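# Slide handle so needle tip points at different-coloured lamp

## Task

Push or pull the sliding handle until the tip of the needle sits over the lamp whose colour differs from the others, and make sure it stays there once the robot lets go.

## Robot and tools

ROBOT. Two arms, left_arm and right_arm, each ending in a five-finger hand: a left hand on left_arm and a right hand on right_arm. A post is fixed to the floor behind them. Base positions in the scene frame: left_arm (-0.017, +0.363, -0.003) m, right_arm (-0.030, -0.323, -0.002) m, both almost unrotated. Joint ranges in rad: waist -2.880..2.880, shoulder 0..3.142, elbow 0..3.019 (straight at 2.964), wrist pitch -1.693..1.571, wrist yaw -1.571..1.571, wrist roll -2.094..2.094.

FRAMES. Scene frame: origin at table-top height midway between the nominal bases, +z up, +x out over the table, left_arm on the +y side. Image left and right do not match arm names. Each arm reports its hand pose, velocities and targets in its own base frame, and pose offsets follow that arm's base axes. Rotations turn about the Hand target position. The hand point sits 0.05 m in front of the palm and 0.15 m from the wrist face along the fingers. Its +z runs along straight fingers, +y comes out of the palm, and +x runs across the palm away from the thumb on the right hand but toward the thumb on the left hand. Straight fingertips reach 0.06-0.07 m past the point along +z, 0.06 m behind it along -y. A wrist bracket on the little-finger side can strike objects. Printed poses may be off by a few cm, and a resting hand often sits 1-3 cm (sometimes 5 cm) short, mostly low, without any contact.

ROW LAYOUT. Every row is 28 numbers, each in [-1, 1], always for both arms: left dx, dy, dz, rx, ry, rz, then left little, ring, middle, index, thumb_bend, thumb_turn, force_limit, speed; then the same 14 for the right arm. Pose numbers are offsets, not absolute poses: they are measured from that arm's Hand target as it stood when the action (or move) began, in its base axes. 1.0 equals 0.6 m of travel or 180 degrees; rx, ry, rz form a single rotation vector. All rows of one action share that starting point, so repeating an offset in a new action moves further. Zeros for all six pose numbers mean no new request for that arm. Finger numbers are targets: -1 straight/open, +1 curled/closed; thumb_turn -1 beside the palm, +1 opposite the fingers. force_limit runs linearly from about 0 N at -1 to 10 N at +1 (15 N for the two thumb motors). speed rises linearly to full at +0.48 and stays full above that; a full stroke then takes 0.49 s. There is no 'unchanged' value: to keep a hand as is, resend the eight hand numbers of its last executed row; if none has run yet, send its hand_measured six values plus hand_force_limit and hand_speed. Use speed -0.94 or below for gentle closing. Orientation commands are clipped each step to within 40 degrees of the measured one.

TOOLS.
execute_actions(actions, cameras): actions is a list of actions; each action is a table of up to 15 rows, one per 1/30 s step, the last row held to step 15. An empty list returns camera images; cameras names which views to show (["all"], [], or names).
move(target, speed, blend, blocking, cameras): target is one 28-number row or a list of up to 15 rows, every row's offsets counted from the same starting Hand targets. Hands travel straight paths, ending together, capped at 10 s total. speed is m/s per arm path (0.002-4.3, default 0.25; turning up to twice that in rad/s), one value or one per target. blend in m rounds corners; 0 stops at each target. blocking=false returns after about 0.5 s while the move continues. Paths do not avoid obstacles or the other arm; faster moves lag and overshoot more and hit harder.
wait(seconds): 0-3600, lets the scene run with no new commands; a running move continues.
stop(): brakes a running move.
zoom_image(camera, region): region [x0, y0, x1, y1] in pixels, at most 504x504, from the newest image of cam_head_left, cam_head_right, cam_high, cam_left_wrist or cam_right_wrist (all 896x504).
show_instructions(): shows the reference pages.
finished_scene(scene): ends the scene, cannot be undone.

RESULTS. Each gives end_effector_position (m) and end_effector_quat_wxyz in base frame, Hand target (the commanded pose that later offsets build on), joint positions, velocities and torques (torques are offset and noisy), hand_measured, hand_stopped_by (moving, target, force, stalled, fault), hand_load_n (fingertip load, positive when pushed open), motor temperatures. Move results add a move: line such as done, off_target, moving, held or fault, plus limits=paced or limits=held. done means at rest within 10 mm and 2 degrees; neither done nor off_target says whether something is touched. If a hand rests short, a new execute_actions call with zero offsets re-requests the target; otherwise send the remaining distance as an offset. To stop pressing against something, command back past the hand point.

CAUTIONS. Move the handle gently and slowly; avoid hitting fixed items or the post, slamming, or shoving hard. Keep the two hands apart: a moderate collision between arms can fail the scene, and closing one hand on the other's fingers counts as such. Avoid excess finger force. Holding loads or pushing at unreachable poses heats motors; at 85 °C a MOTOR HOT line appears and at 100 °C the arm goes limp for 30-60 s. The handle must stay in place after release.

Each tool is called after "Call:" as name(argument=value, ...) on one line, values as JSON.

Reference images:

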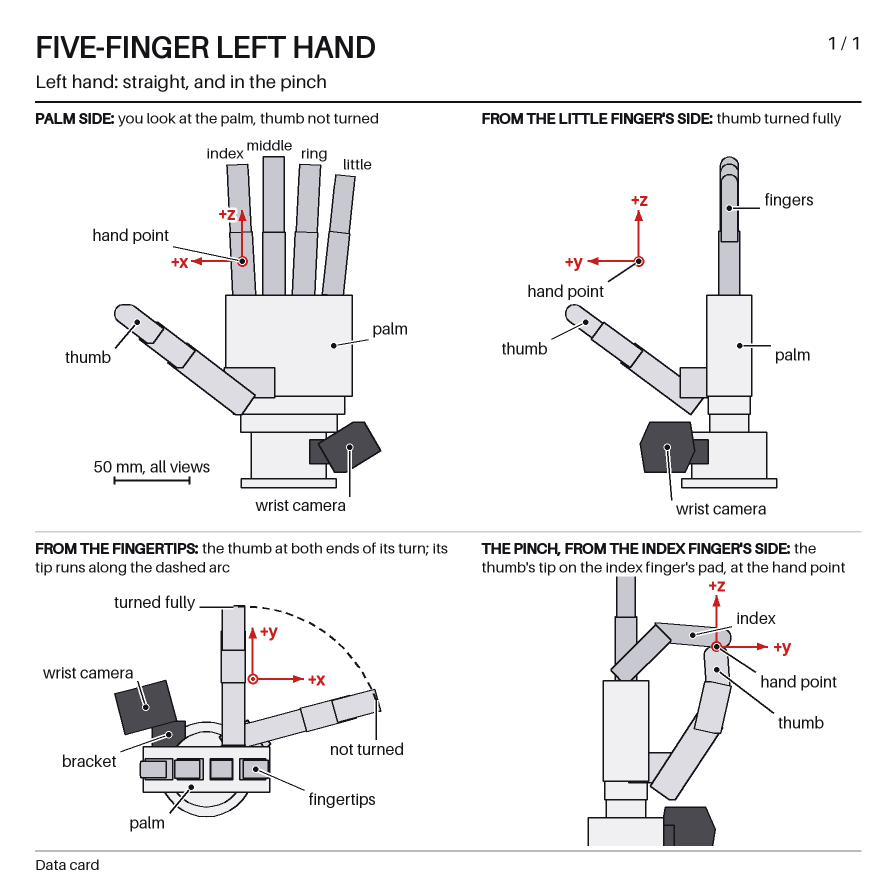

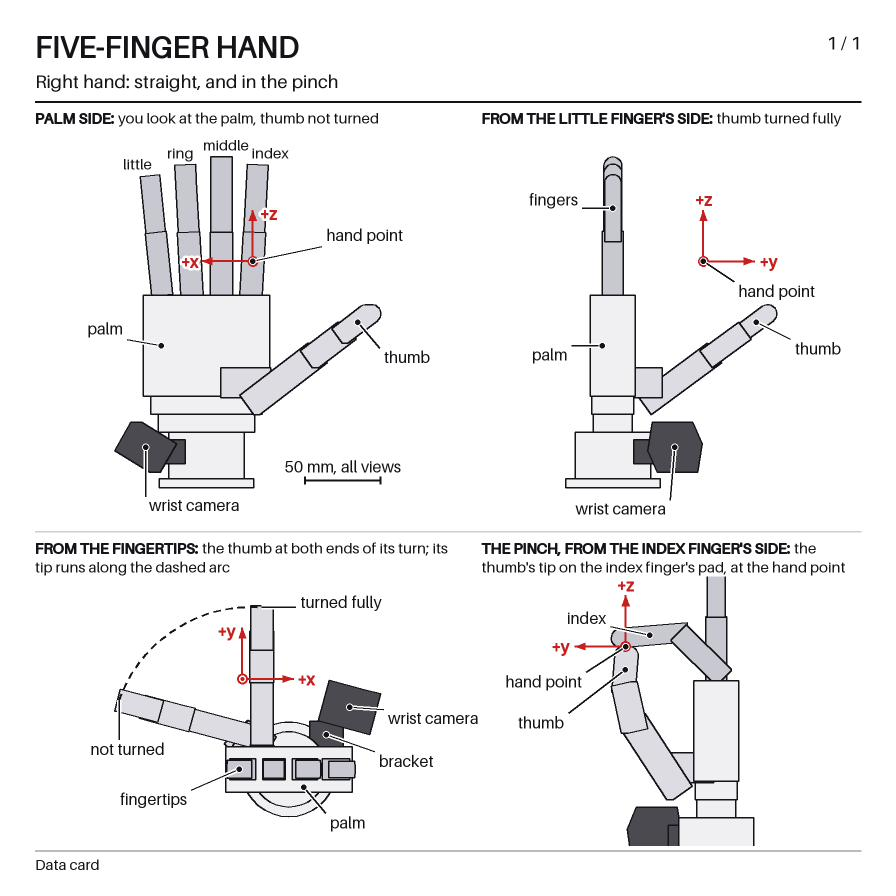

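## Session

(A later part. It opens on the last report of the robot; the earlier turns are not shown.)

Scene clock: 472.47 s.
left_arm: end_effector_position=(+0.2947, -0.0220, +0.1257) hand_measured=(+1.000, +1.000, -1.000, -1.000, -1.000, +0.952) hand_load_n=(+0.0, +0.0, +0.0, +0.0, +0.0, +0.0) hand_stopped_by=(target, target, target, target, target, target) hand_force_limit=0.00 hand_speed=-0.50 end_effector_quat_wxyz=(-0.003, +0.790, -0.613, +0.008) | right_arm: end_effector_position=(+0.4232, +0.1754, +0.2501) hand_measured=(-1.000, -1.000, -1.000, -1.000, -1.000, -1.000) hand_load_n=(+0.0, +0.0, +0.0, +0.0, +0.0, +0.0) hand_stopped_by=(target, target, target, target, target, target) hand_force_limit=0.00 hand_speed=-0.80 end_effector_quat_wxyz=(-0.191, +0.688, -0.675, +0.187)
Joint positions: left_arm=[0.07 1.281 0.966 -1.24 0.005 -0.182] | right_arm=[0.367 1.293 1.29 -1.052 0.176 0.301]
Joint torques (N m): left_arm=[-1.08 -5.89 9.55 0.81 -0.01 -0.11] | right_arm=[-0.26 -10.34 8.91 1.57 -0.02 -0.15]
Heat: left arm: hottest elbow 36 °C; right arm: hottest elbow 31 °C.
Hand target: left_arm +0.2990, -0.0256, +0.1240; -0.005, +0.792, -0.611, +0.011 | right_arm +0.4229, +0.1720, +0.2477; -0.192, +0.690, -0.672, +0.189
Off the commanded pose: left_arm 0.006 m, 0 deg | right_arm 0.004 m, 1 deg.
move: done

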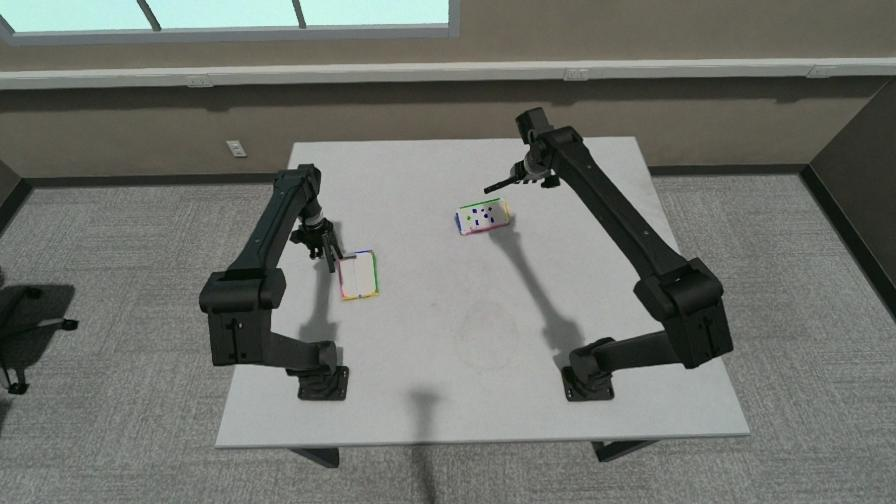

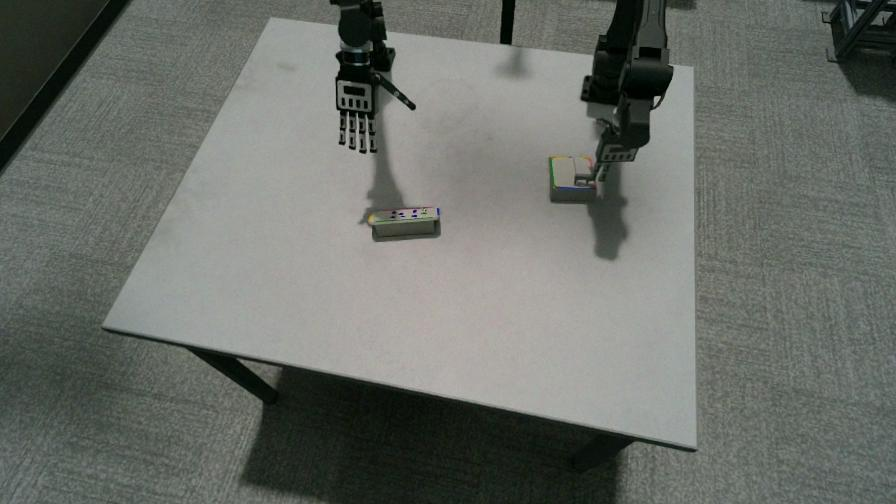

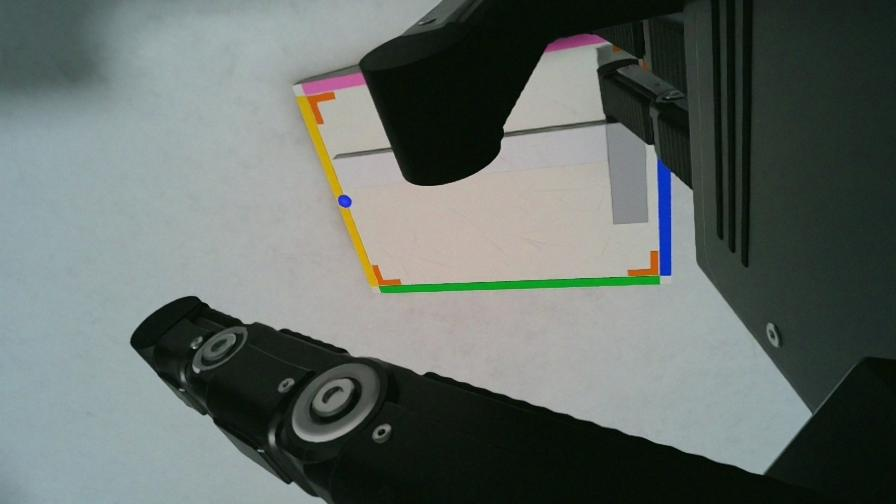

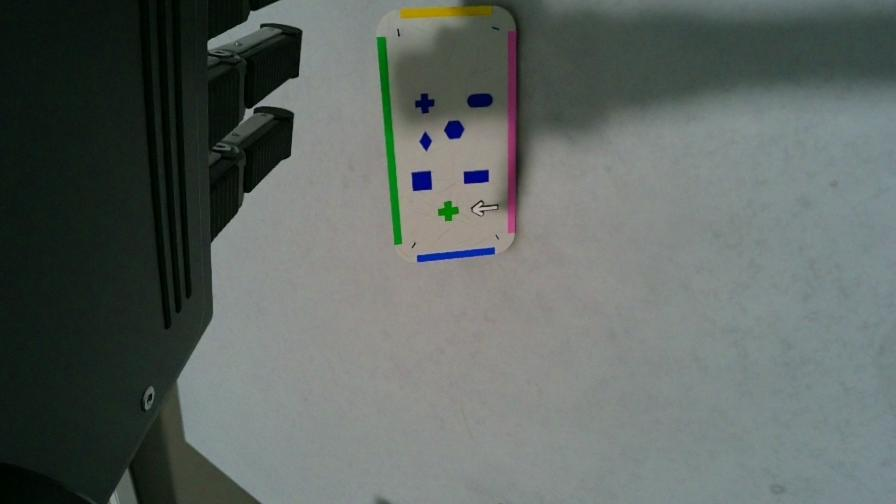

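Call:
move(target=[0.0058,-0.034,0,0,0,0, 1,1,-1,-1,-1,0.952,0,-0.5, 0,0,0,0,0,0,-1,-1,-1,-1,-1,-1,0,-0.8], cameras=["cam_high","cam_right_wrist"], speed=0.03)

Call:
zoom_image(camera="cam_right_wrist", region=[400, 160, 520, 270])

Scene clock: 480.03 s.
left_arm: end_effector_position=(+0.2959, -0.0422, +0.1236) hand_measured=(+1.000, +1.000, -1.000, -1.000, -1.000, +0.952) hand_load_n=(+0.0, +0.0, +0.0, +0.0, -0.5, +0.0) hand_stopped_by=(target, target, target, target, target, target) hand_force_limit=0.00 hand_speed=-0.50 end_effector_quat_wxyz=(-0.002, +0.790, -0.612, +0.005) | right_arm: end_effector_position=(+0.4232, +0.1754, +0.2501) hand_measured=(-1.000, -1.000, -1.000, -1.000, -1.000, -1.000) hand_load_n=(+0.0, +0.0, +0.0, +0.0, +0.0, +0.0) hand_stopped_by=(target, target, target, target, target, target) hand_force_limit=0.00 hand_speed=-0.80 end_effector_quat_wxyz=(-0.191, +0.688, -0.675, +0.187)
Joint positions: left_arm=[0.011 1.288 0.966 -1.238 0.004 -0.241] | right_arm=[0.367 1.293 1.29 -1.052 0.176 0.301]
Joint torques (N m): left_arm=[-1.08 -5.89 10.15 0.79 -0.01 -0.11] | right_arm=[-0.38 -10.34 8.88 1.62 -0.02 -0.16]
Heat: left arm: hottest elbow 35 °C; right arm: hottest elbow 31 °C.
Hand target: left_arm +0.3025, -0.0461, +0.1240; -0.005, +0.792, -0.611, +0.011 | right_arm +0.4229, +0.1720, +0.2477; -0.192, +0.690, -0.672, +0.189
Off the commanded pose: left_arm 0.008 m, 1 deg | right_arm 0.004 m, 1 deg.
move: done

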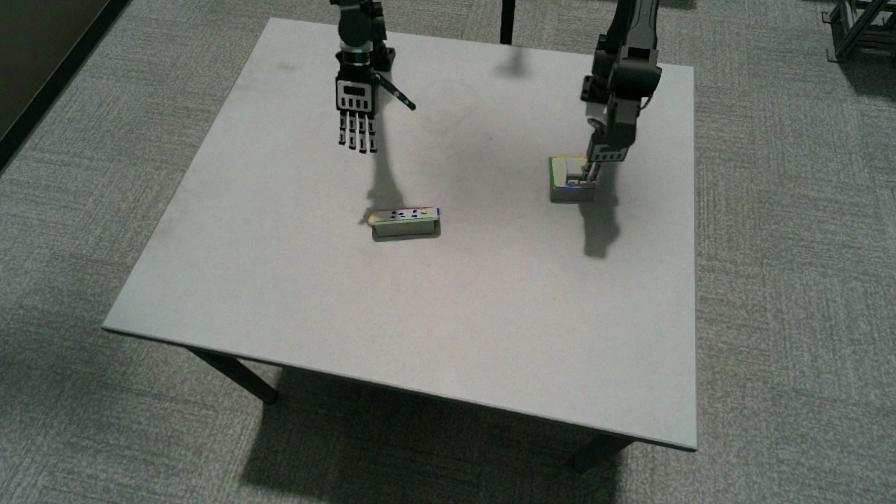

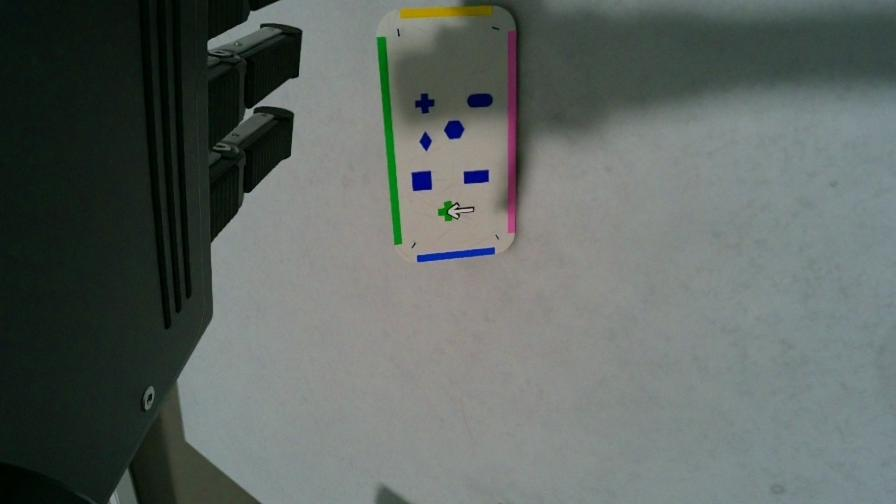

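Scaled by 4.200 from the camera's image (finer frame: 1280x720).

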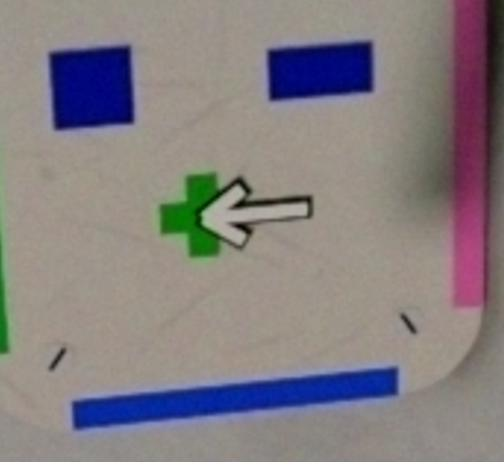

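Call:
move(target=[[-0.012,0.06,0,0,0,0, 1,1,-1,-1,-1,0.952,0,-0.5, 0,0,0,0,0,0,-1,-1,-1,-1,-1,-1,0,-0.8],[-0.012,0.06,0.15,0,0,0, 1,1,-1,-1,-1,0.952,0,-0.5, 0,0,0,0,0,0,-1,-1,-1,-1,-1,-1,0,-0.8]], cameras=["cam_head_left","cam_high","cam_right_wrist"], speed=0.08)

Call:
zoom_image(camera="cam_right_wrist", region=[400, 160, 520, 270])

Scene clock: 490.13 s.
left_arm: end_effector_position=(+0.2808, -0.0127, +0.1930) hand_measured=(+1.000, +1.000, -1.000, -1.000, -1.000, +0.952) hand_load_n=(+0.0, +0.0, +0.0, +0.0, +0.0, +0.0) hand_stopped_by=(target, target, target, target, target, target) hand_force_limit=0.00 hand_speed=-0.50 end_effector_quat_wxyz=(+0.013, +0.795, -0.607, -0.010) | right_arm: end_effector_position=(+0.4232, +0.1754, +0.2501) hand_measured=(-1.000, -1.000, -1.000, -1.000, -1.000, -1.000) hand_load_n=(+0.0, +0.0, +0.0, +0.0, +0.0, +0.0) hand_stopped_by=(target, target, target, target, target, target) hand_force_limit=0.00 hand_speed=-0.80 end_effector_quat_wxyz=(-0.191, +0.688, -0.675, +0.187)
Joint positions: left_arm=[0.104 1.239 1.103 -1.468 0.005 -0.163] | right_arm=[0.367 1.293 1.29 -1.052 0.176 0.301]
Joint torques (N m): left_arm=[-0.09 -6.89 14.79 0.01 0.01 0.14] | right_arm=[-0.26 -10.29 8.9 1.65 -0.01 -0.15]
Heat: left arm: hottest elbow 35 °C; right arm: hottest elbow 31 °C.
Hand target: left_arm +0.2953, -0.0100, +0.2140; -0.005, +0.792, -0.611, +0.011 | right_arm +0.4229, +0.1720, +0.2477; -0.192, +0.690, -0.672, +0.189
Off the commanded pose: left_arm 0.026 m, 3 deg | right_arm 0.004 m, 1 deg.
move: off_target (left_arm)

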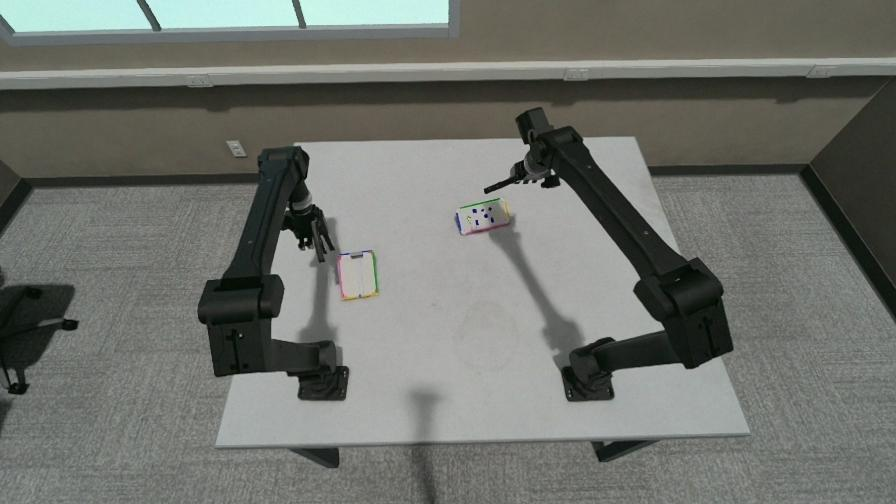

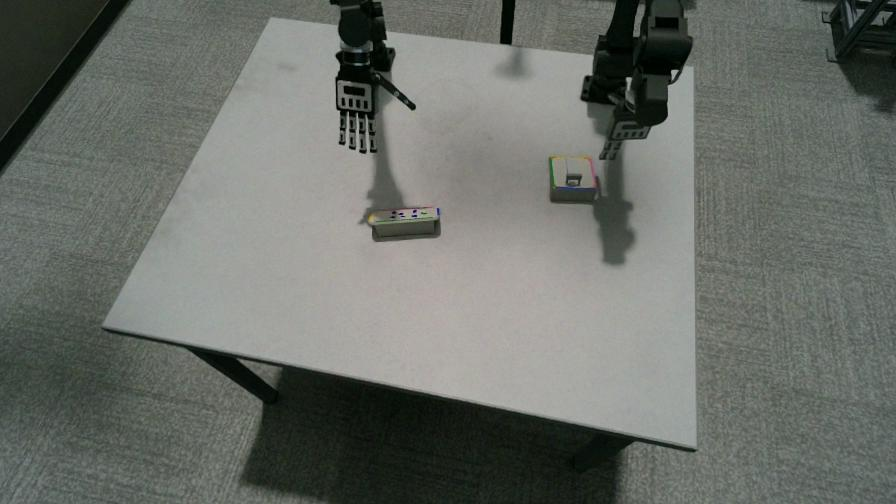

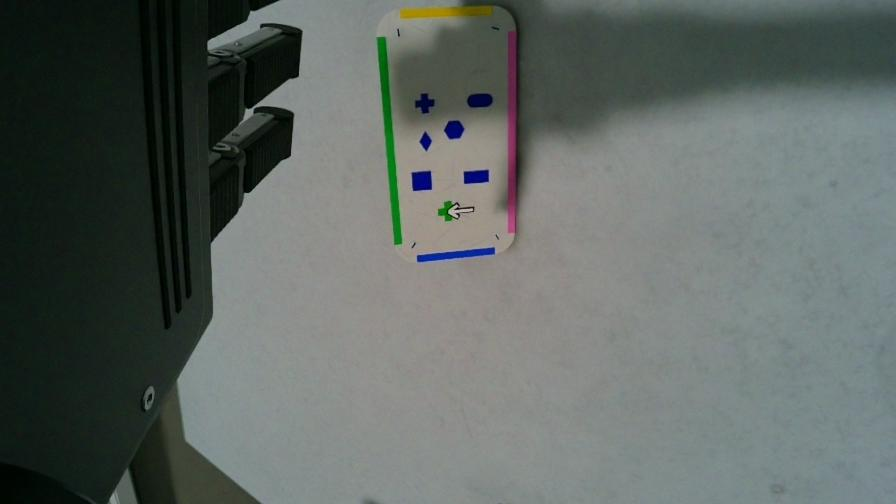

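Scaled by 4.200 from the camera's image (finer frame: 1280x720).

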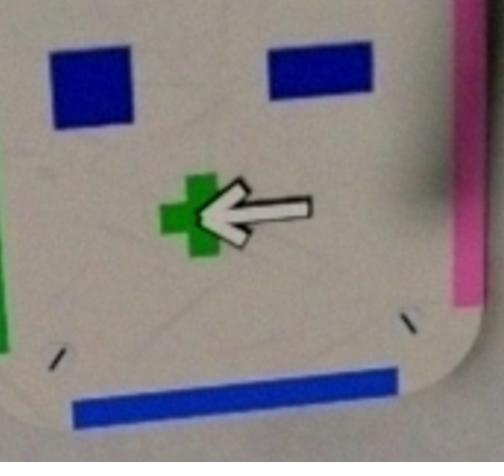

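Call:
finished_scene()

The scene is finished: the task was done.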